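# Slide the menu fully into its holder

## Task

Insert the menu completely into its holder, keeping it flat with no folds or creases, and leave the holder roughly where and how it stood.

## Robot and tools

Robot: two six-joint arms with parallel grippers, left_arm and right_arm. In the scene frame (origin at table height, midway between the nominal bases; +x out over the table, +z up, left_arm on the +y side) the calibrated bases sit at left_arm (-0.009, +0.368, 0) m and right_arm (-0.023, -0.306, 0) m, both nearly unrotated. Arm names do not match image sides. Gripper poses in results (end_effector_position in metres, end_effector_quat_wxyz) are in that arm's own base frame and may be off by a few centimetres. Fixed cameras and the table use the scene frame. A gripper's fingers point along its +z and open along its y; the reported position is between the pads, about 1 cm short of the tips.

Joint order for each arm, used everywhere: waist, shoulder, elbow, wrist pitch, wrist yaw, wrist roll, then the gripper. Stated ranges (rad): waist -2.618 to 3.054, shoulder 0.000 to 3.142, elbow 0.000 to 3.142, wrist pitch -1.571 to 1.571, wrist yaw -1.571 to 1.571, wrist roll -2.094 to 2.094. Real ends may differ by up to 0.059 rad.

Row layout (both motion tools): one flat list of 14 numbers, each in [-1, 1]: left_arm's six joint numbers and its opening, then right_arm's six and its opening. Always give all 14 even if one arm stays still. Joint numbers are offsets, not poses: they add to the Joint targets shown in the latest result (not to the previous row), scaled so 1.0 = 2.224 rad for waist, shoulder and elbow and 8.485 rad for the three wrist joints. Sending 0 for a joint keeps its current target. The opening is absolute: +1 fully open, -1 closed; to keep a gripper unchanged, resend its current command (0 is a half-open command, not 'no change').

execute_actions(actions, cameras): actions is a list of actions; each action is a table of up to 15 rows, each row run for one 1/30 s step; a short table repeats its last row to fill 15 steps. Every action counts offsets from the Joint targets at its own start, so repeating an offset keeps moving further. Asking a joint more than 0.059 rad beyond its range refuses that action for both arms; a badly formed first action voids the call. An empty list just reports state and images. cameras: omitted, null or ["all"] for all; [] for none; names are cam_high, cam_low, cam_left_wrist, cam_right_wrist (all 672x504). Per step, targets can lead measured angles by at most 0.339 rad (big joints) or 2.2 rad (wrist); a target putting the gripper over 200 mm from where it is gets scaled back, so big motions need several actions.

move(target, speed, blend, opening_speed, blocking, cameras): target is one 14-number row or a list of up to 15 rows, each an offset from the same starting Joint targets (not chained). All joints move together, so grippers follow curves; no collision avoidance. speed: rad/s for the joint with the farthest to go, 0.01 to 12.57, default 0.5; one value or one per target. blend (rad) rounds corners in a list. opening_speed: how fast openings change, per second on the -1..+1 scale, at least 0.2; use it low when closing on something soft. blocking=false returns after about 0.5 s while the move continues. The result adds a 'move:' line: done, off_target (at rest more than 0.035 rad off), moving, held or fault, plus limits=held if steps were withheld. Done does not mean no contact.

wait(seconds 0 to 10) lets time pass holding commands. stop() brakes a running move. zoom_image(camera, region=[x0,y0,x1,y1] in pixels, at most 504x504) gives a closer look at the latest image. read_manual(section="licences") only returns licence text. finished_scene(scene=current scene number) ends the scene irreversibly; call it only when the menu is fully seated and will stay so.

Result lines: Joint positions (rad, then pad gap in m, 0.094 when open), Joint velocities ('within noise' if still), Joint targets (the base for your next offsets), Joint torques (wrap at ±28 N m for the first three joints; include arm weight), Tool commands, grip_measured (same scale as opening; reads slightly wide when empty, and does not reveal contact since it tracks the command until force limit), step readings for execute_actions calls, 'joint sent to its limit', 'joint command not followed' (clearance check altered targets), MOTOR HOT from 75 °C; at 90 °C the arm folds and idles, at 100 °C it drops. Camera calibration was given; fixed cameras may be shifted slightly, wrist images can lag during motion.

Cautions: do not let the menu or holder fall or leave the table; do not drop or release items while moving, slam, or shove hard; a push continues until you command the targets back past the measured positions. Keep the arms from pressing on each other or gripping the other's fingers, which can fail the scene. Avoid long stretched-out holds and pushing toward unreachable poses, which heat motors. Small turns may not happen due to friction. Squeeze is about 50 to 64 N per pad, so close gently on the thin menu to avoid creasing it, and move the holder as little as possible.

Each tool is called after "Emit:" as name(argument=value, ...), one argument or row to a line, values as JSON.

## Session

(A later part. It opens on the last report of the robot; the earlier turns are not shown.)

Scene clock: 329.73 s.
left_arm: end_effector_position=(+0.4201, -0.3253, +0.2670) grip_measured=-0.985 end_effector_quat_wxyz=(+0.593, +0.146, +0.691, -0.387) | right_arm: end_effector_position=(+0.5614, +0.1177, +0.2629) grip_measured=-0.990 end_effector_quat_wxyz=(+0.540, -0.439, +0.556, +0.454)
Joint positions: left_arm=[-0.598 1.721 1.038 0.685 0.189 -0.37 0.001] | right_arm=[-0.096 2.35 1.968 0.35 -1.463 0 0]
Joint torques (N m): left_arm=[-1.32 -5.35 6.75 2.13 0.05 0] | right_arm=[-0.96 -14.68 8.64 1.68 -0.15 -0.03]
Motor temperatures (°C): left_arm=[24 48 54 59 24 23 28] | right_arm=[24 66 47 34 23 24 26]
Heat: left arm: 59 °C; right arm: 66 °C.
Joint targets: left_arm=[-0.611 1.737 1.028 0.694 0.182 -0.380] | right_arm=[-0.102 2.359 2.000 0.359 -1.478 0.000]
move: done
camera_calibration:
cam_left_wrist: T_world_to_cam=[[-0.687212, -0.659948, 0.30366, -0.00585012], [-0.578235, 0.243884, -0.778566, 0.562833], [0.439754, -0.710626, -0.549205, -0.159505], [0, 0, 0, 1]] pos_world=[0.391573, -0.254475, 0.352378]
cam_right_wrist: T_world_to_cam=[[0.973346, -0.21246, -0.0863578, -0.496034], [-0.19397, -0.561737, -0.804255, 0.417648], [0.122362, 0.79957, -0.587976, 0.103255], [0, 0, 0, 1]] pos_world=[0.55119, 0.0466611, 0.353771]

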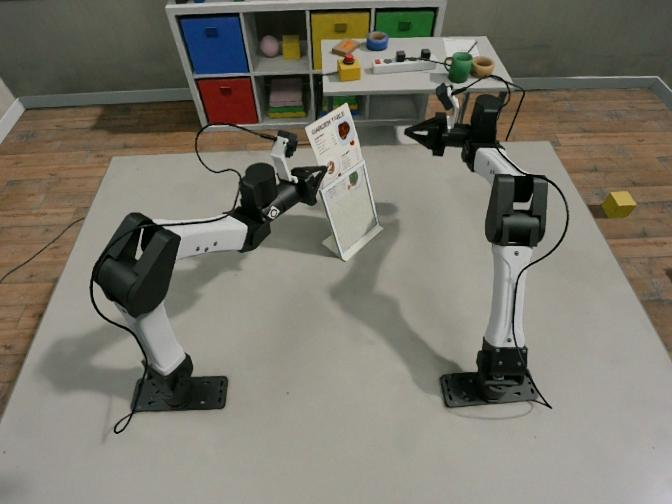

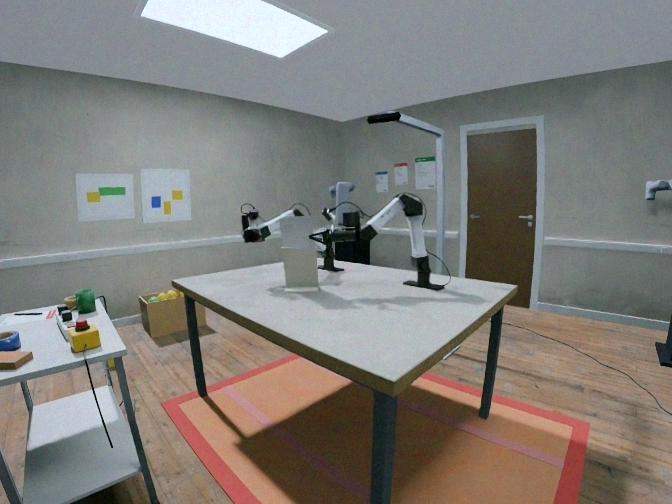

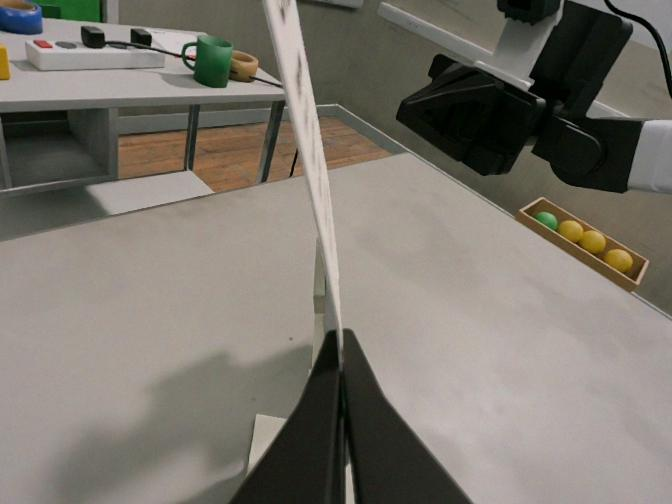

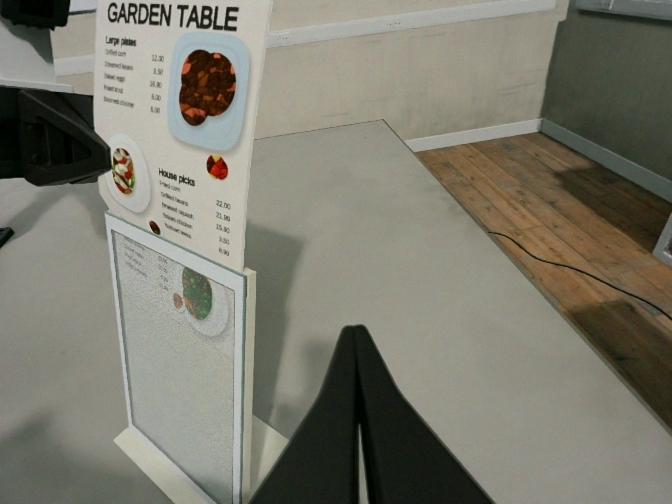

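Emit:
move(
  target=[
    [0.005,-0.006,0.005,0,0,0,-1,0,0,0,0,0,0,-1],
    [0.005,-0.006,0.005,0,0,0,-0.8,0,0,0,0,0,0,-1],
  ],
  opening_speed=0.2,
  cameras=["cam_high","cam_right_wrist","cam_left_wrist"],
)

Emit:
zoom_image(
  camera="cam_high",
  region=[260, 60, 420, 280],
)

Scene clock: 335.00 s.
left_arm: end_effector_position=(+0.4201, -0.3254, +0.2673) grip_measured=-0.802 end_effector_quat_wxyz=(+0.593, +0.146, +0.691, -0.387) | right_arm: end_effector_position=(+0.5614, +0.1177, +0.2629) grip_measured=-0.990 end_effector_quat_wxyz=(+0.540, -0.439, +0.556, +0.454)
Joint positions: left_arm=[-0.599 1.721 1.038 0.686 0.188 -0.37 0.009] | right_arm=[-0.096 2.35 1.968 0.35 -1.463 0 0]
Joint torques (N m): left_arm=[-0.14 -6.41 7.69 2.12 0.06 0] | right_arm=[-0.98 -14.68 8.65 1.68 -0.15 -0.03]
Motor temperatures (°C): left_arm=[24 47 53 58 24 23 28] | right_arm=[24 67 47 34 23 24 26]
Heat: left arm: 58 °C; right arm: 67 °C.
Joint targets: left_arm=[-0.600 1.724 1.039 0.694 0.182 -0.380] | right_arm=[-0.102 2.359 2.000 0.359 -1.478 0.000]
move: done
camera_calibration:
cam_left_wrist: T_world_to_cam=[[-0.687242, -0.66001, 0.303455, -0.0059795], [-0.57759, 0.243129, -0.779281, 0.562685], [0.440555, -0.710827, -0.548304, -0.159988], [0, 0, 0, 1]] pos_world=[0.391375, -0.254475, 0.352582]
cam_right_wrist: T_world_to_cam=[[0.973346, -0.21246, -0.0863578, -0.496034], [-0.19397, -0.561737, -0.804255, 0.417648], [0.122362, 0.79957, -0.587976, 0.103255], [0, 0, 0, 1]] pos_world=[0.55119, 0.0466611, 0.353771]
Images, in order (width x height): cam_high 672x504, cam_left_wrist 672x504, cam_right_wrist 672x504.

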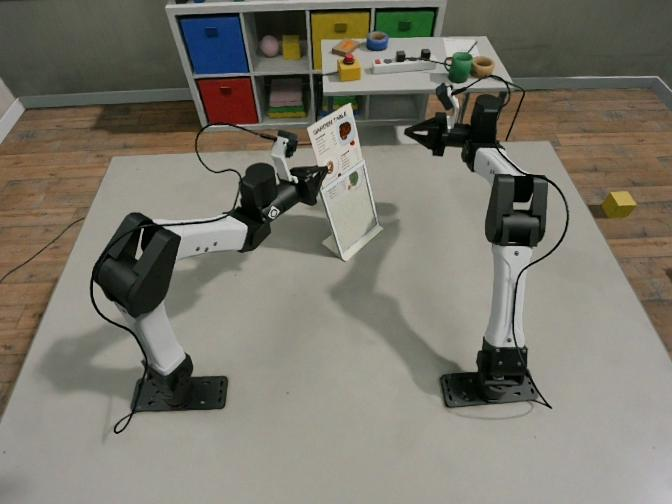

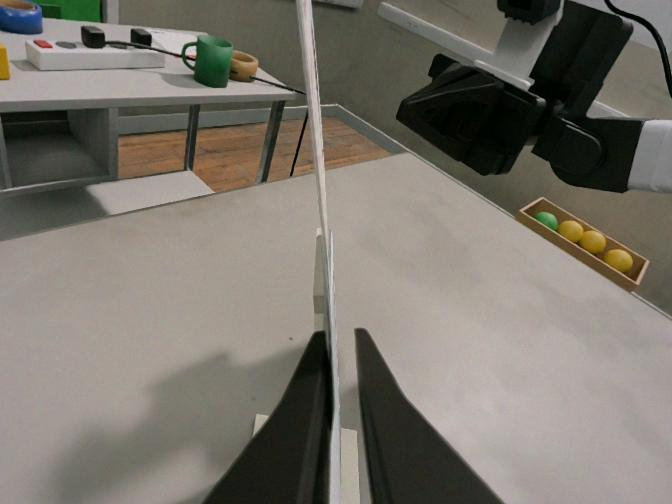

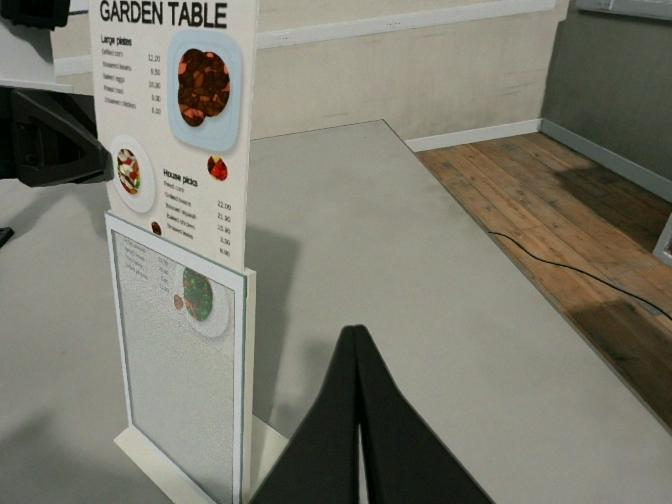

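Scaled by 2.291 from the camera's 672x504 image, which has a finer 960x720 frame.

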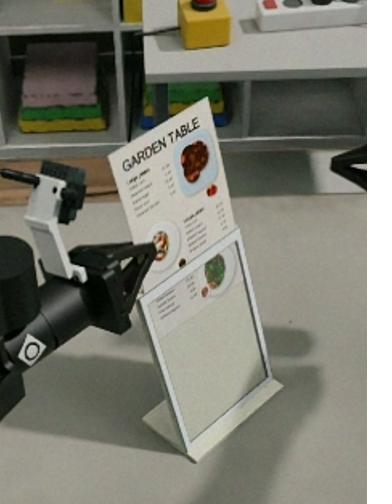

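Emit:
move(
  target=[
    [0,0,0,0,0,0,-0.65,0,0,0,0,0,0,-1],
    [0.0171,-0.0238,0.0517,-0.0189,0.0074,0,-0.65,0,0,0,0,0,0,-1],
    [0.0315,-0.0288,0.0985,-0.0326,0.0112,0,-0.65,0,0,0,0,0,0,-1],
  ],
  speed=0.2,
  cameras=["cam_high","cam_right_wrist","cam_left_wrist"],
)

Scene clock: 343.87 s.
left_arm: end_effector_position=(+0.4390, -0.3131, +0.3152) grip_measured=-0.652 end_effector_quat_wxyz=(+0.581, +0.150, +0.700, -0.387) | right_arm: end_effector_position=(+0.5614, +0.1177, +0.2629) grip_measured=-0.990 end_effector_quat_wxyz=(+0.540, -0.439, +0.556, +0.454)
Joint positions: left_arm=[-0.537 1.689 1.231 0.433 0.261 -0.37 0.016] | right_arm=[-0.096 2.35 1.968 0.35 -1.463 0 0]
Joint torques (N m): left_arm=[0.73 -8.9 10.45 1.9 0.3 0.01] | right_arm=[-1.01 -14.67 8.64 1.68 -0.15 -0.03]
Motor temperatures (°C): left_arm=[24 47 53 58 24 23 27] | right_arm=[24 67 47 34 23 24 26]
Heat: left arm: 58 °C; right arm: 67 °C.
Joint targets: left_arm=[-0.530 1.660 1.258 0.418 0.277 -0.380] | right_arm=[-0.102 2.359 2.000 0.359 -1.478 0.000]
move: done
camera_calibration:
cam_left_wrist: T_world_to_cam=[[-0.68737, -0.656345, 0.311022, -0.000602971], [-0.593753, 0.261165, -0.761085, 0.615016], [0.418306, -0.707817, -0.569223, -0.116084], [0, 0, 0, 1]] pos_world=[0.413312, -0.243182, 0.402189]
cam_right_wrist: T_world_to_cam=[[0.973346, -0.21246, -0.0863578, -0.496034], [-0.19397, -0.561737, -0.804255, 0.417648], [0.122362, 0.79957, -0.587976, 0.103255], [0, 0, 0, 1]] pos_world=[0.55119, 0.0466611, 0.353771]
Images, in order (width x height): cam_high 672x504, cam_left_wrist 672x504, cam_right_wrist 672x504.

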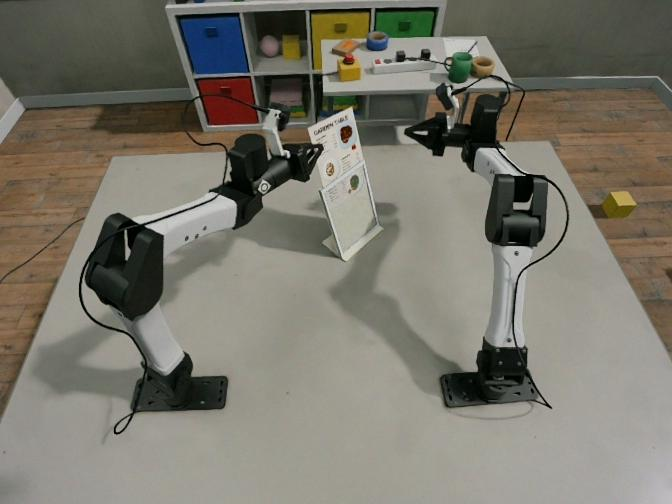

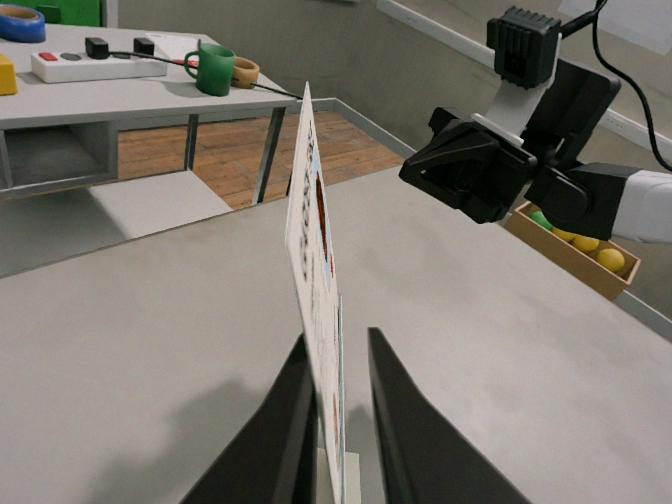

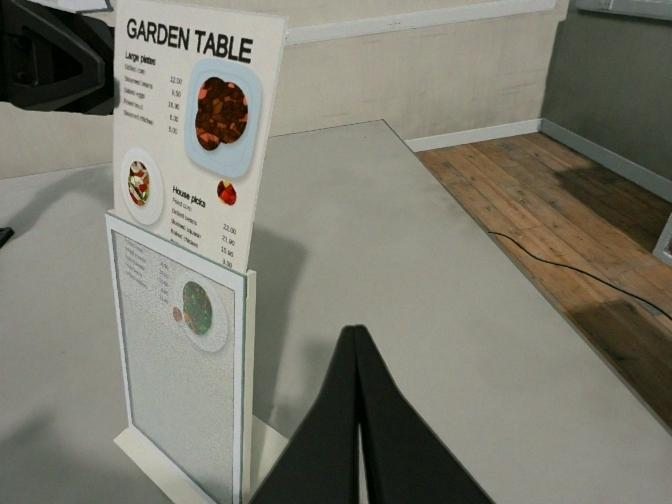

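Emit:
move(
  target=[
    [0.0036,0,0,0,0,0,-0.65,0,0,0,0,0,0,-1],
    [0.0036,0,0,0,0,0,-1,0,0,0,0,0,0,-1],
  ],
  opening_speed=0.2,
  cameras=["cam_high","cam_right_wrist","cam_left_wrist"],
)

Scene clock: 350.27 s.
left_arm: end_effector_position=(+0.4400, -0.3116, +0.3147) grip_measured=-0.985 end_effector_quat_wxyz=(+0.581, +0.149, +0.701, -0.386) | right_arm: end_effector_position=(+0.5614, +0.1177, +0.2629) grip_measured=-0.990 end_effector_quat_wxyz=(+0.540, -0.439, +0.556, +0.454)
Joint positions: left_arm=[-0.533 1.689 1.231 0.431 0.263 -0.37 0.001] | right_arm=[-0.096 2.35 1.968 0.35 -1.463 0 0]
Joint torques (N m): left_arm=[1.16 -8.92 10.48 1.91 0.3 0.01] | right_arm=[-0.98 -14.68 8.65 1.68 -0.15 -0.03]
Motor temperatures (°C): left_arm=[24 47 54 58 24 23 27] | right_arm=[24 67 47 34 23 24 26]
Heat: left arm: 58 °C; right arm: 67 °C.
Joint targets: left_arm=[-0.522 1.660 1.258 0.418 0.277 -0.380] | right_arm=[-0.102 2.359 2.000 0.359 -1.478 0.000]
move: done
camera_calibration:
cam_left_wrist: T_world_to_cam=[[-0.685383, -0.658215, 0.311454, -0.000379987], [-0.595566, 0.260598, -0.759862, 0.615001], [0.418988, -0.706288, -0.57062, -0.115052], [0, 0, 0, 1]] pos_world=[0.414219, -0.241778, 0.401783]
cam_right_wrist: T_world_to_cam=[[0.973346, -0.21246, -0.0863578, -0.496034], [-0.19397, -0.561737, -0.804255, 0.417648], [0.122362, 0.79957, -0.587976, 0.103255], [0, 0, 0, 1]] pos_world=[0.55119, 0.0466611, 0.353771]
Images, in order (width x height): cam_high 672x504, cam_left_wrist 672x504, cam_right_wrist 672x504.

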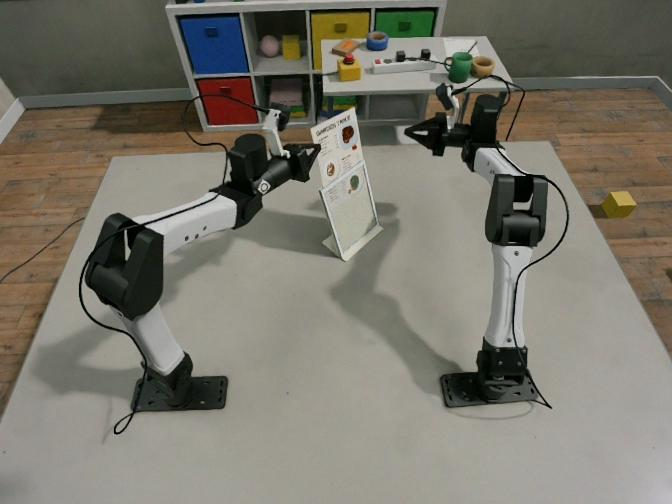

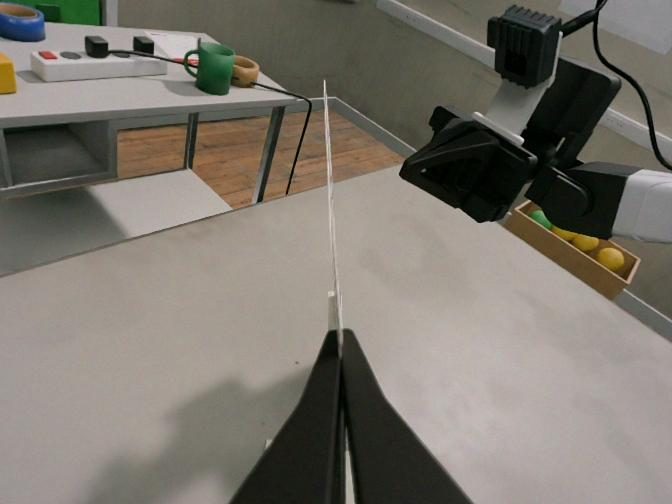

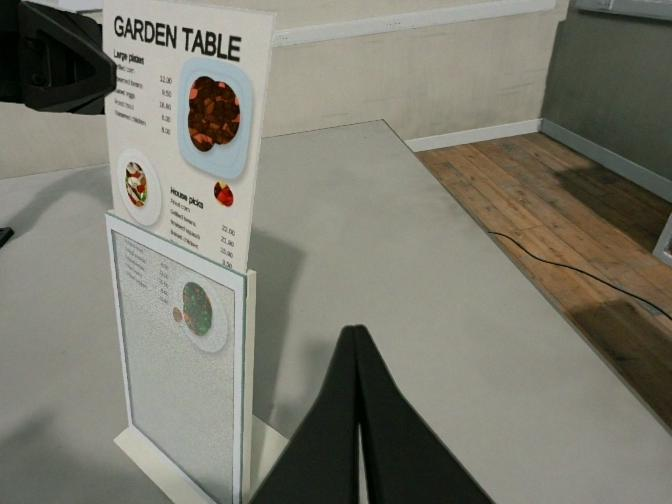

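Emit:
move(
  target=[
    [-0.0252,0.0207,-0.0616,0.0180,-0.0073,0,-1,0,0,0,0,0,0,-1],
    [-0.0364,0.0310,-0.0931,0.0289,-0.0103,0,-1,0,0,0,0,0,0,-1],
  ],
  speed=0.15,
  cameras=["cam_high","cam_right_wrist","cam_left_wrist"],
)

Scene clock: 356.43 s.
left_arm: end_effector_position=(+0.4212, -0.3252, +0.2718) grip_measured=-0.985 end_effector_quat_wxyz=(+0.589, +0.149, +0.694, -0.388) | right_arm: end_effector_position=(+0.5614, +0.1177, +0.2629) grip_measured=-0.990 end_effector_quat_wxyz=(+0.540, -0.439, +0.556, +0.454)
Joint positions: left_arm=[-0.593 1.714 1.06 0.648 0.201 -0.37 0.001] | right_arm=[-0.096 2.35 1.968 0.35 -1.463 0 0]
Joint torques (N m): left_arm=[-1.01 -5.44 6.91 2.2 0.01 0.01] | right_arm=[-0.98 -14.67 8.64 1.68 -0.15 -0.02]
Motor temperatures (°C): left_arm=[24 47 55 58 24 23 27] | right_arm=[24 67 47 34 23 24 26]
Heat: left arm: 58 °C; right arm: 67 °C.
Joint targets: left_arm=[-0.603 1.729 1.051 0.663 0.190 -0.380] | right_arm=[-0.102 2.359 2.000 0.359 -1.478 0.000]
move: done
camera_calibration:
cam_left_wrist: T_world_to_cam=[[-0.68964, -0.656415, 0.305804, -0.00487442], [-0.582294, 0.251623, -0.773058, 0.569873], [0.430499, -0.7112, -0.555756, -0.151842], [0, 0, 0, 1]] pos_world=[0.39384, -0.254583, 0.357649]
cam_right_wrist: T_world_to_cam=[[0.973346, -0.21246, -0.0863578, -0.496034], [-0.19397, -0.561737, -0.804255, 0.417648], [0.122362, 0.79957, -0.587976, 0.103255], [0, 0, 0, 1]] pos_world=[0.55119, 0.0466611, 0.353771]
Images, in order (width x height): cam_high 672x504, cam_left_wrist 672x504, cam_right_wrist 672x504.

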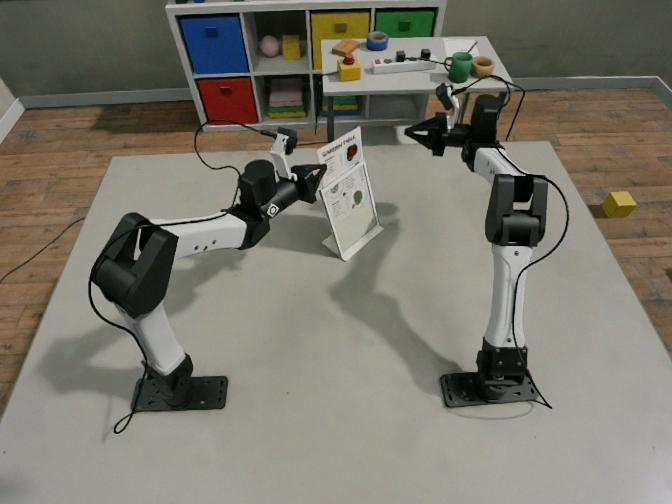

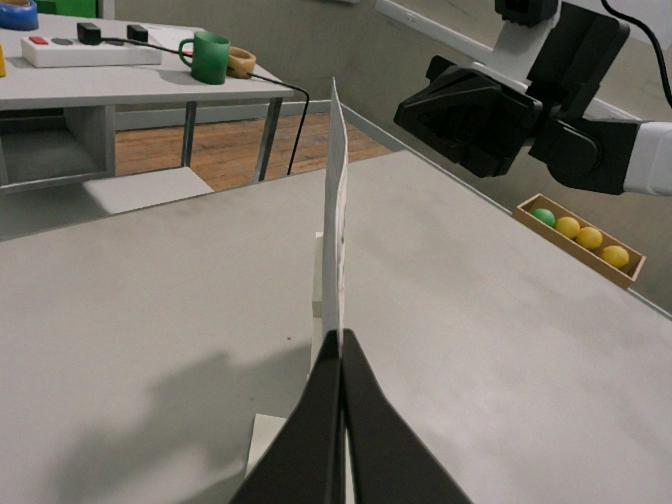

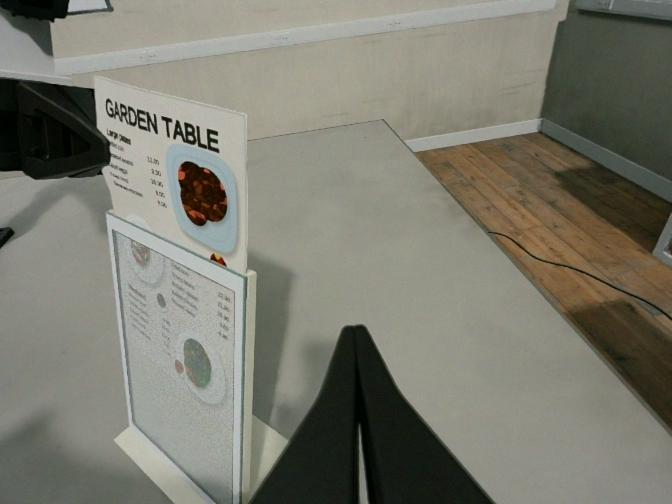

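Emit:
move(
  target=[
    [0,0,0,0,0,0,-0.6,0,0,0,0,0,0,-1],
    [0.0220,-0.0261,0.0463,-0.0152,0.0065,0,-0.6,0,0,0,0,0,0,-1],
    [0.0319,-0.0193,0.0913,-0.0249,0.0091,0,-0.6,0,0,0,0,0,0,-1],
  ],
  speed=0.2,
  opening_speed=0.3,
  cameras=["cam_high","cam_right_wrist","cam_left_wrist"],
)

Scene clock: 370.23 s.
left_arm: end_effector_position=(+0.4420, -0.3144, +0.3139) grip_measured=-0.602 end_effector_quat_wxyz=(+0.588, +0.147, +0.695, -0.387) | right_arm: end_effector_position=(+0.5614, +0.1177, +0.2629) grip_measured=-0.990 end_effector_quat_wxyz=(+0.540, -0.439, +0.556, +0.454)
Joint positions: left_arm=[-0.539 1.704 1.228 0.467 0.251 -0.37 0.019] | right_arm=[-0.096 2.35 1.968 0.35 -1.463 0 0]
Joint torques (N m): left_arm=[0.75 -8.13 10.37 1.89 0.3 0.01] | right_arm=[-0.99 -14.68 8.62 1.68 -0.15 -0.03]
Motor temperatures (°C): left_arm=[24 47 55 57 24 23 27] | right_arm=[24 67 47 33 23 24 26]
Heat: left arm: 57 °C; right arm: 67 °C.
Joint targets: left_arm=[-0.532 1.686 1.254 0.452 0.267 -0.380] | right_arm=[-0.102 2.359 2.000 0.359 -1.478 0.000]
move: done
camera_calibration:
cam_left_wrist: T_world_to_cam=[[-0.686513, -0.659203, 0.306841, 0.0010163], [-0.585338, 0.250679, -0.771064, 0.612268], [0.431368, -0.708951, -0.557951, -0.12859], [0, 0, 0, 1]] pos_world=[0.414551, -0.243977, 0.400039]
cam_right_wrist: T_world_to_cam=[[0.973346, -0.21246, -0.0863578, -0.496034], [-0.19397, -0.561737, -0.804255, 0.417648], [0.122362, 0.79957, -0.587976, 0.103255], [0, 0, 0, 1]] pos_world=[0.55119, 0.0466611, 0.353771]
Images, in order (width x height): cam_high 672x504, cam_left_wrist 672x504, cam_right_wrist 672x504.

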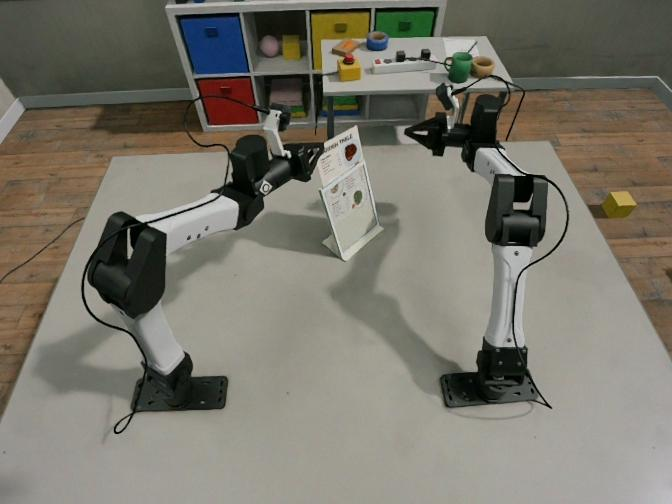

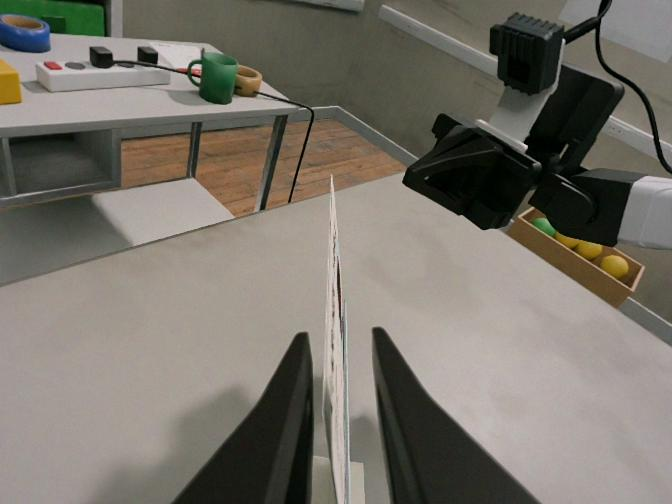

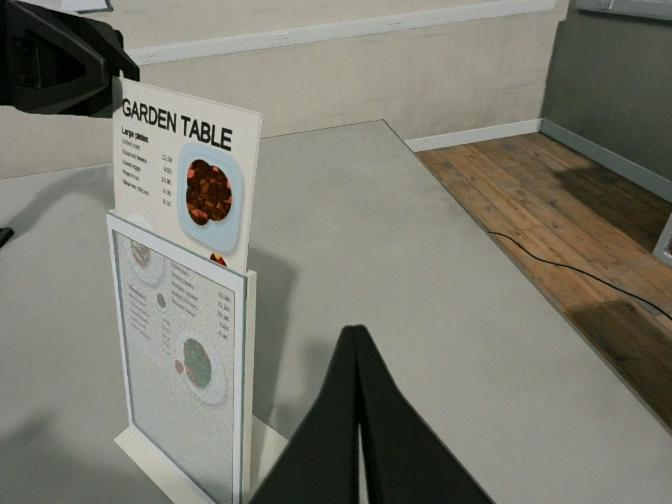

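Emit:
move(
  target=[
    [0,0,0,0,0,0,-1,0,0,0,0,0,0,-1],
  ],
  opening_speed=0.25,
  cameras=[],
)

Emit:
move(
  target=[
    [-0.0198,0.0193,-0.0477,0.0140,-0.0061,0,-1,0,0,0,0,0,0,-1],
    [-0.0319,0.0297,-0.0791,0.0249,-0.0091,0,-1,0,0,0,0,0,0,-1],
  ],
  speed=0.15,
  cameras=["cam_high","cam_right_wrist","cam_left_wrist"],
)

Scene clock: 377.23 s.
left_arm: end_effector_position=(+0.4419, -0.3145, +0.3136) grip_measured=-0.986 end_effector_quat_wxyz=(+0.587, +0.148, +0.695, -0.387) | right_arm: end_effector_position=(+0.5614, +0.1177, +0.2629) grip_measured=-0.990 end_effector_quat_wxyz=(+0.540, -0.439, +0.556, +0.454)
Joint positions: left_arm=[-0.539 1.704 1.228 0.465 0.252 -0.37 0.001] | right_arm=[-0.096 2.35 1.968 0.35 -1.463 0 0]
Joint torques (N m): left_arm=[0.75 -8.13 10.41 1.91 0.3 0.01] | right_arm=[-0.96 -14.65 8.64 1.68 -0.15 -0.03]
Motor temperatures (°C): left_arm=[24 47 56 56 24 23 27] | right_arm=[24 67 47 33 23 24 26]
Heat: left arm: 56 °C; right arm: 67 °C.
Joint targets: left_arm=[-0.532 1.686 1.254 0.452 0.267 -0.380] | right_arm=[-0.102 2.359 2.000 0.359 -1.478 0.000]
move: done
No camera images: "cameras" was empty.

Scene clock: 379.10 s.
left_arm: end_effector_position=(+0.4263, -0.3291, +0.2717) grip_measured=-0.986 end_effector_quat_wxyz=(+0.588, +0.149, +0.693, -0.388) | right_arm: end_effector_position=(+0.5614, +0.1177, +0.2629) grip_measured=-0.990 end_effector_quat_wxyz=(+0.540, -0.439, +0.556, +0.454)
Joint positions: left_arm=[-0.593 1.737 1.087 0.645 0.202 -0.37 0.001] | right_arm=[-0.096 2.35 1.968 0.35 -1.463 0 0]
Joint torques (N m): left_arm=[-0.96 -5.64 6.97 2.22 -0.06 0.01] | right_arm=[-0.99 -14.67 8.62 1.68 -0.15 -0.03]
Motor temperatures (°C): left_arm=[24 47 56 56 24 23 27] | right_arm=[24 67 47 33 23 24 26]
Heat: left arm: 56 °C; right arm: 67 °C.
Joint targets: left_arm=[-0.603 1.752 1.078 0.663 0.190 -0.380] | right_arm=[-0.102 2.359 2.000 0.359 -1.478 0.000]
move: done
camera_calibration:
cam_left_wrist: T_world_to_cam=[[-0.690773, -0.655252, 0.30574, -0.00305218], [-0.581697, 0.252435, -0.773243, 0.573757], [0.42949, -0.711984, -0.555534, -0.156674], [0, 0, 0, 1]] pos_world=[0.398934, -0.258386, 0.35755]
cam_right_wrist: T_world_to_cam=[[0.973346, -0.21246, -0.0863578, -0.496034], [-0.19397, -0.561737, -0.804255, 0.417648], [0.122362, 0.79957, -0.587976, 0.103255], [0, 0, 0, 1]] pos_world=[0.55119, 0.0466611, 0.353771]
Images, in order (width x height): cam_high 672x504, cam_left_wrist 672x504, cam_right_wrist 672x504.

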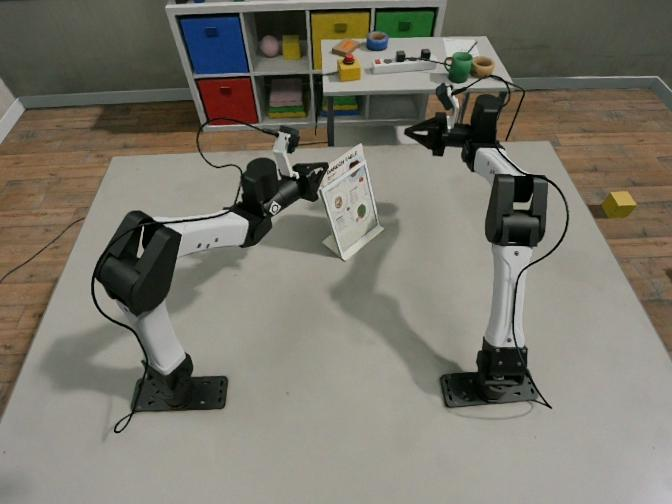

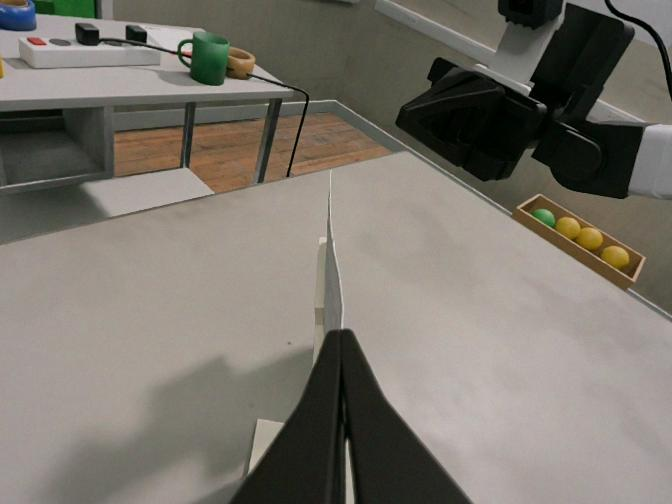

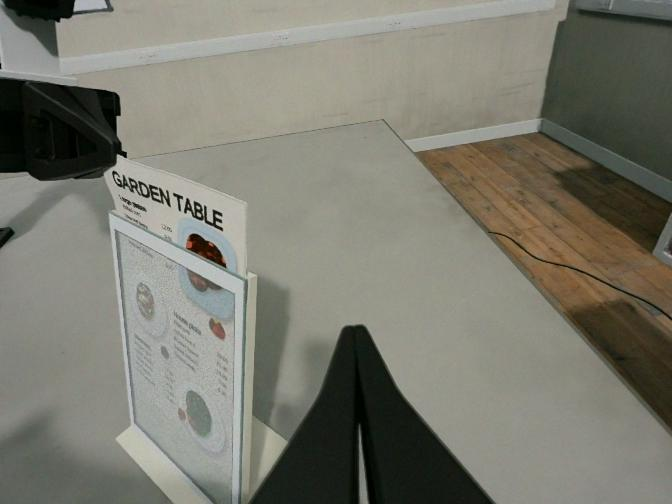

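Emit:
move(
  target=[
    [0,0,0,0,0,0,-0.6,0,0,0,0,0,0,-1],
    [0.0328,-0.0306,0.1290,-0.0384,0.0103,0,-0.6,0,0,0,0,0,0,-1],
    [0.0261,0.1196,0.3943,-0.1176,0.0257,0.0134,-1,0,0,0,0,0,0,-1],
  ],
  speed=0.3,
  opening_speed=0.3,
)

Emit:
zoom_image(
  camera="cam_high",
  region=[260, 60, 420, 280],
)

Scene clock: 400.80 s.
left_arm: end_effector_position=(+0.4766, -0.3607, +0.3036) grip_measured=-0.987 end_effector_quat_wxyz=(+0.434, +0.214, +0.796, -0.364) | right_arm: end_effector_position=(+0.5614, +0.1177, +0.2629) grip_measured=-0.990 end_effector_quat_wxyz=(+0.540, -0.439, +0.556, +0.454)
Joint positions: left_arm=[-0.538 2.003 1.925 -0.321 0.393 -0.275 0.001] | right_arm=[-0.096 2.35 1.968 0.35 -1.463 0 0]
Joint torques (N m): left_arm=[-0.72 -7.77 10.69 1.84 0.4 0.2] | right_arm=[-0.99 -14.67 8.65 1.68 -0.15 -0.03]
Motor temperatures (°C): left_arm=[24 46 55 56 24 23 27] | right_arm=[24 68 47 33 23 24 26]
Heat: left arm: 56 °C; right arm: 68 °C.
Joint targets: left_arm=[-0.545 2.018 1.955 -0.335 0.408 -0.266] | right_arm=[-0.102 2.359 2.000 0.359 -1.478 0.000]
move: done
camera_calibration:
cam_left_wrist: T_world_to_cam=[[-0.696605, -0.627721, 0.347431, 0.00127316], [-0.703848, 0.504051, -0.500531, 0.701966], [0.13907, -0.593211, -0.792944, 0.0703013], [0, 0, 0, 1]] pos_world=[0.485187, -0.311324, 0.406658]
cam_right_wrist: T_world_to_cam=[[0.973346, -0.21246, -0.0863578, -0.496034], [-0.19397, -0.561737, -0.804255, 0.417648], [0.122362, 0.79957, -0.587976, 0.103255], [0, 0, 0, 1]] pos_world=[0.55119, 0.0466611, 0.353771]

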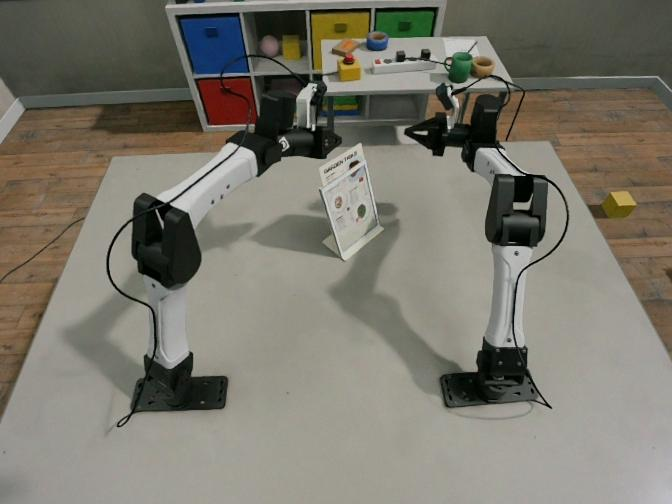

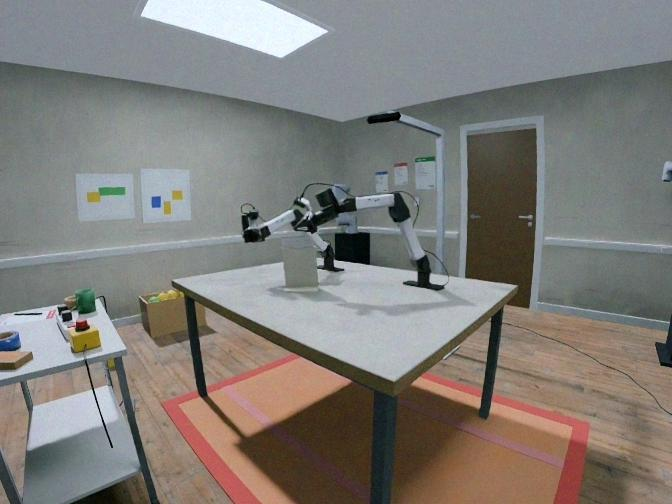

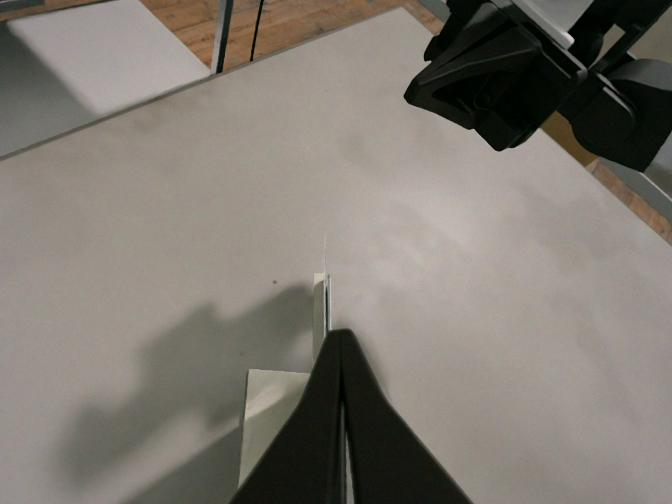

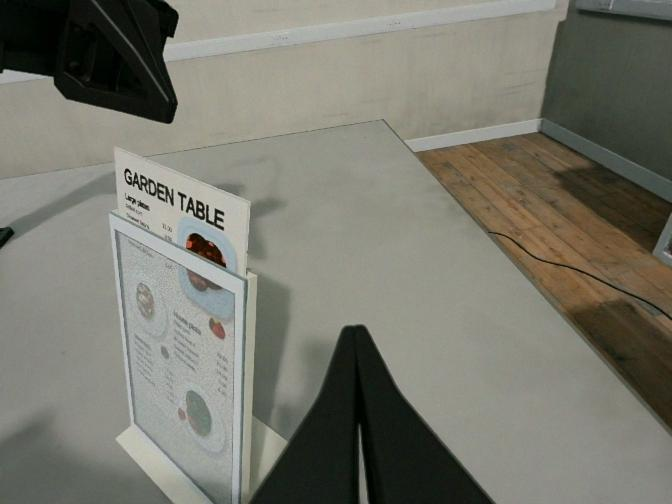

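Scaled by 2.291 from the camera's 672x504 image, which has a finer 960x720 frame.

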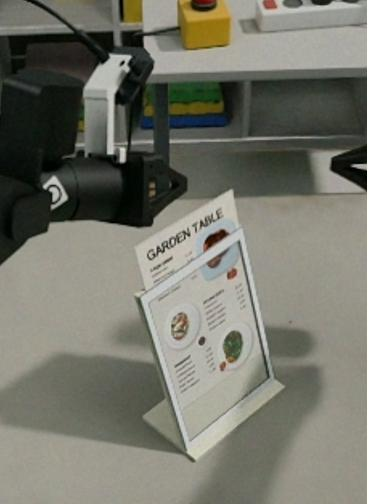

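Emit:
move(
  target=[
    [-0.0107,-0.0274,-0.0796,0.0193,-0.0058,-0.0029,-1,0,0,0,0,0,0,-1],
  ],
  speed=0.12,
  cameras=["cam_high","cam_right_wrist","cam_left_wrist"],
)

Emit:
zoom_image(
  camera="cam_high",
  region=[260, 60, 420, 280],
)

Scene clock: 406.77 s.
left_arm: end_effector_position=(+0.4722, -0.3704, +0.2698) grip_measured=-0.987 end_effector_quat_wxyz=(+0.432, +0.216, +0.797, -0.363) | right_arm: end_effector_position=(+0.5614, +0.1177, +0.2629) grip_measured=-0.990 end_effector_quat_wxyz=(+0.540, -0.439, +0.556, +0.454)
Joint positions: left_arm=[-0.56 1.998 1.787 -0.19 0.374 -0.28 0.001] | right_arm=[-0.096 2.35 1.968 0.35 -1.463 0 0]
Joint torques (N m): left_arm=[-0.8 -12.05 7.39 2.18 0.07 0] | right_arm=[-0.98 -14.67 8.65 1.68 -0.16 -0.03]
Motor temperatures (°C): left_arm=[24 47 55 56 24 23 27] | right_arm=[24 68 47 33 23 24 26]
Heat: left arm: 56 °C; right arm: 68 °C.
Joint targets: left_arm=[-0.569 1.957 1.778 -0.171 0.358 -0.291] | right_arm=[-0.102 2.359 2.000 0.359 -1.478 0.000]
move: off_target (left_arm); left_arm: the shoulder is farthest, 0.041 rad from its target
camera_calibration:
cam_left_wrist: T_world_to_cam=[[-0.698047, -0.626985, 0.345861, 0.00514131], [-0.703177, 0.509047, -0.496401, 0.687172], [0.135176, -0.589713, -0.79622, 0.0423304], [0, 0, 0, 1]] pos_world=[0.48107, -0.321616, 0.373039]
cam_right_wrist: T_world_to_cam=[[0.973346, -0.21246, -0.0863578, -0.496034], [-0.19397, -0.561737, -0.804255, 0.417648], [0.122362, 0.79957, -0.587976, 0.103255], [0, 0, 0, 1]] pos_world=[0.55119, 0.0466611, 0.353771]
Images, in order (width x height): cam_high 672x504, cam_left_wrist 672x504, cam_right_wrist 672x504.

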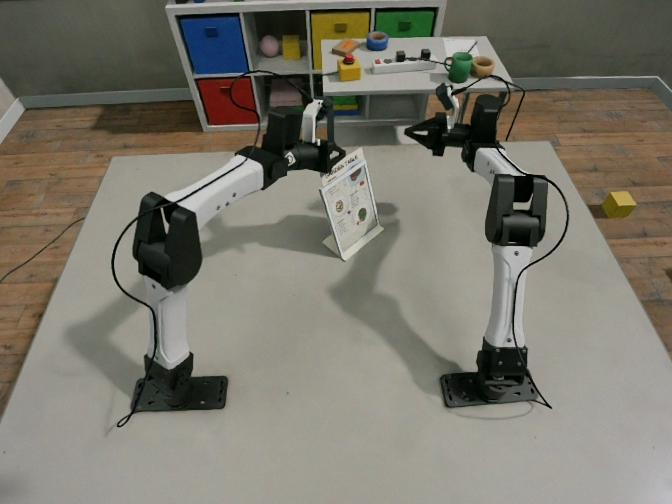

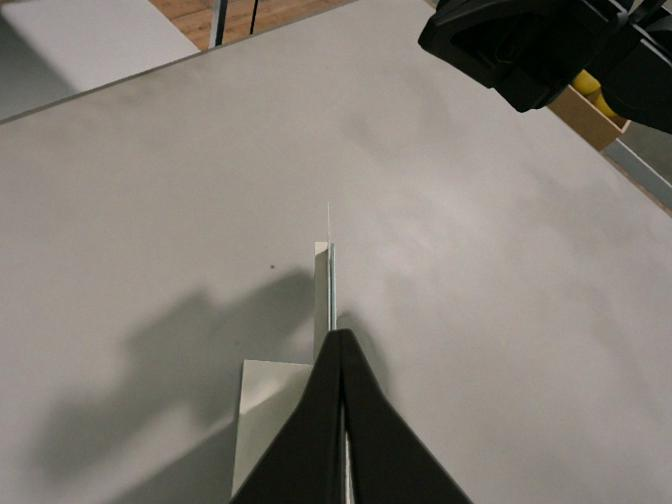

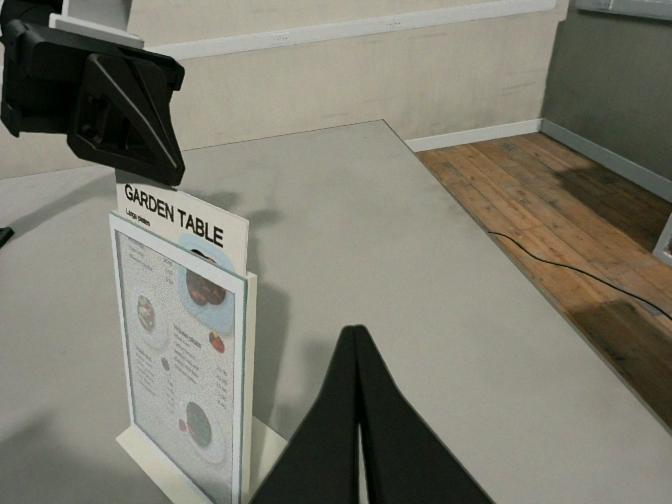

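Scaled by 2.291 from the camera's 672x504 image, which has a finer 960x720 frame.

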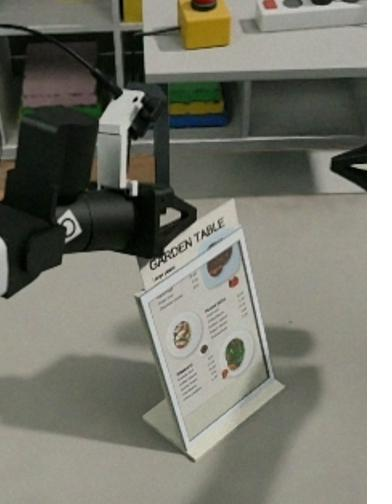

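Emit:
move(
  target=[
    [-0.0081,-0.004,-0.0486,0.0113,-0.0027,-0.0014,-1,0,0,0,0,0,0,-1],
  ],
  speed=0.1,
  cameras=["cam_high","cam_right_wrist","cam_left_wrist"],
)

Emit:
zoom_image(
  camera="cam_right_wrist",
  region=[80, 160, 280, 310],
)

Scene clock: 411.87 s.
left_arm: end_effector_position=(+0.4660, -0.3748, +0.2446) grip_measured=-0.987 end_effector_quat_wxyz=(+0.430, +0.212, +0.800, -0.361) | right_arm: end_effector_position=(+0.5614, +0.1177, +0.2629) grip_measured=-0.990 end_effector_quat_wxyz=(+0.540, -0.439, +0.556, +0.454)
Joint positions: left_arm=[-0.578 1.988 1.679 -0.095 0.351 -0.292 0.001] | right_arm=[-0.096 2.35 1.968 0.35 -1.463 0 0]
Joint torques (N m): left_arm=[-0.8 -11.99 7.38 2.21 0.05 0.01] | right_arm=[-0.96 -14.67 8.64 1.68 -0.15 -0.03]
Motor temperatures (°C): left_arm=[24 48 55 56 24 23 27] | right_arm=[24 68 47 33 23 24 26]
Heat: left arm: 56 °C; right arm: 68 °C.
Joint targets: left_arm=[-0.587 1.948 1.670 -0.075 0.335 -0.303] | right_arm=[-0.102 2.359 2.000 0.359 -1.478 0.000]
move: off_target (left_arm); left_arm: the shoulder is farthest, 0.040 rad from its target
camera_calibration:
cam_left_wrist: T_world_to_cam=[[-0.690906, -0.633274, 0.348729, 0.000467175], [-0.710429, 0.505364, -0.489794, 0.672918], [0.133938, -0.586149, -0.799056, 0.0231463], [0, 0, 0, 1]] pos_world=[0.475283, -0.326206, 0.347923]
cam_right_wrist: T_world_to_cam=[[0.973346, -0.21246, -0.0863578, -0.496034], [-0.19397, -0.561737, -0.804255, 0.417648], [0.122362, 0.79957, -0.587976, 0.103255], [0, 0, 0, 1]] pos_world=[0.55119, 0.0466611, 0.353771]
Images, in order (width x height): cam_high 672x504, cam_left_wrist 672x504, cam_right_wrist 672x504.

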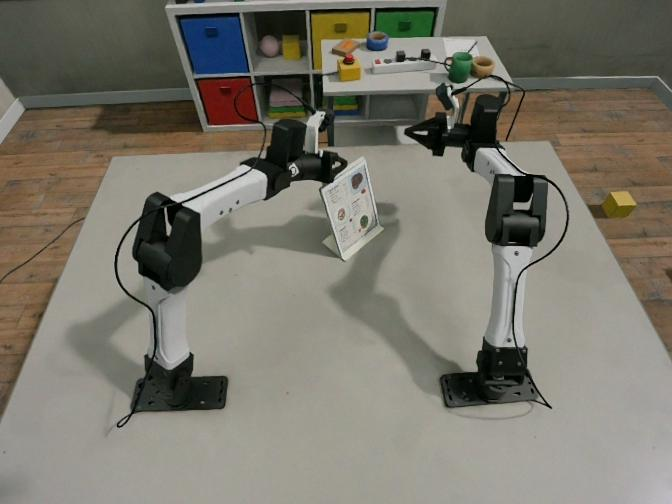

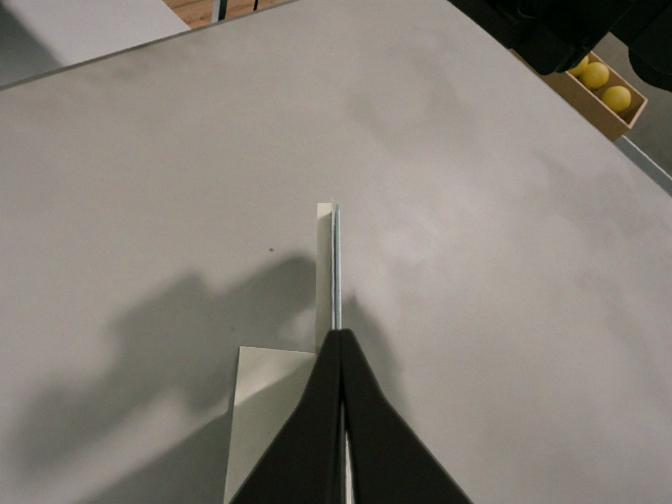

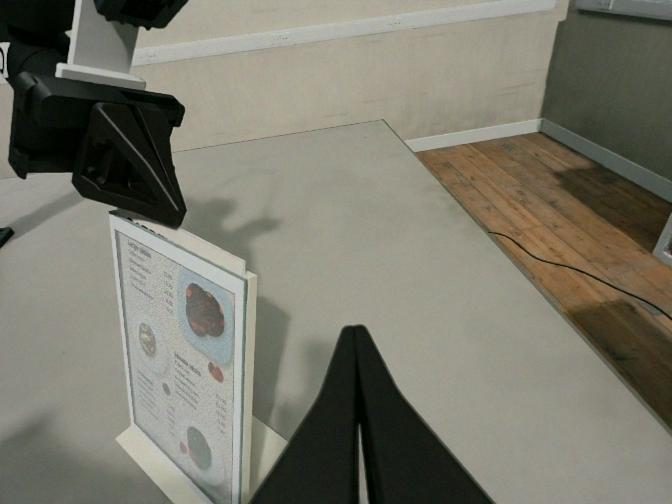

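Scaled by 2.520 from the camera's 672x504 image, which has a finer 960x720 frame.

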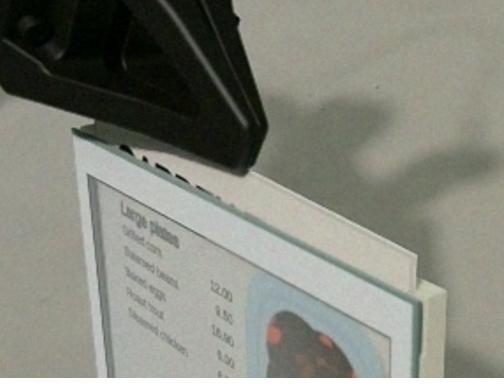

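Emit:
move(
  target=[
    [-0.0029,-0.0016,-0.0170,0.0039,-0.001,-0.0005,-1,0,0,0,0,0,0,-1],
  ],
  speed=0.06,
  cameras=["cam_right_wrist","cam_left_wrist"],
)

Emit:
zoom_image(
  camera="cam_right_wrist",
  region=[80, 160, 280, 310],
)

Scene clock: 415.07 s.
left_arm: end_effector_position=(+0.4634, -0.3760, +0.2364) grip_measured=-0.987 end_effector_quat_wxyz=(+0.430, +0.211, +0.801, -0.360) | right_arm: end_effector_position=(+0.5614, +0.1177, +0.2629) grip_measured=-0.990 end_effector_quat_wxyz=(+0.540, -0.439, +0.556, +0.454)
Joint positions: left_arm=[-0.585 1.985 1.641 -0.061 0.342 -0.296 0.001] | right_arm=[-0.096 2.35 1.968 0.35 -1.463 0 0]
Joint torques (N m): left_arm=[-0.8 -11.9 7.31 2.17 0.04 -0.02] | right_arm=[-0.99 -14.64 8.64 1.68 -0.15 -0.03]
Motor temperatures (°C): left_arm=[24 50 55 56 24 23 27] | right_arm=[24 68 47 33 23 24 26]
Heat: left arm: 56 °C; right arm: 68 °C.
Joint targets: left_arm=[-0.593 1.945 1.632 -0.042 0.327 -0.307] | right_arm=[-0.102 2.359 2.000 0.359 -1.478 0.000]
move: off_target (left_arm); left_arm: the shoulder is farthest, 0.040 rad from its target
camera_calibration:
cam_left_wrist: T_world_to_cam=[[-0.688473, -0.63564, 0.349238, -0.0013868], [-0.712638, 0.503442, -0.488563, 0.66759], [0.134729, -0.585243, -0.799587, 0.0163542], [0, 0, 0, 1]] pos_world=[0.472592, -0.327403, 0.33972]
cam_right_wrist: T_world_to_cam=[[0.973346, -0.21246, -0.0863578, -0.496034], [-0.19397, -0.561737, -0.804255, 0.417648], [0.122362, 0.79957, -0.587976, 0.103255], [0, 0, 0, 1]] pos_world=[0.55119, 0.0466611, 0.353771]
Images, in order (width x height): cam_left_wrist 672x504, cam_right_wrist 672x504.

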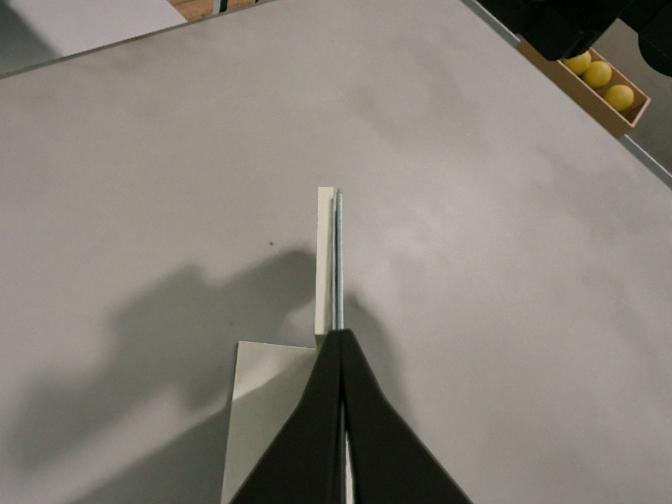

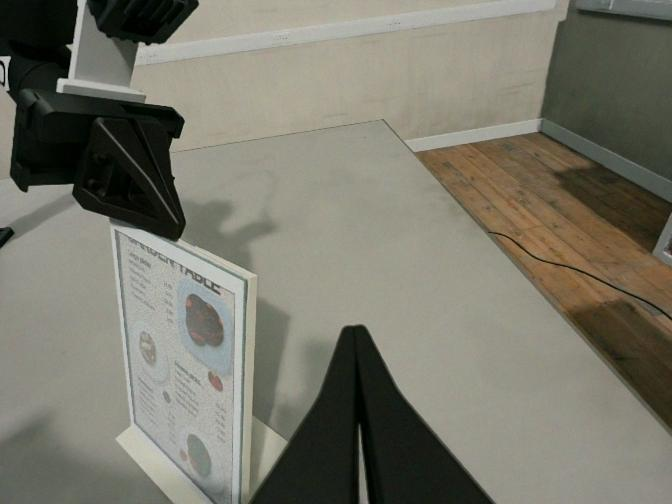

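Scaled by 2.520 from the camera's 672x504 image, which has a finer 960x720 frame.

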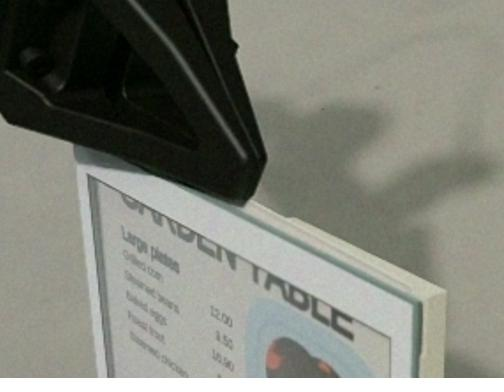

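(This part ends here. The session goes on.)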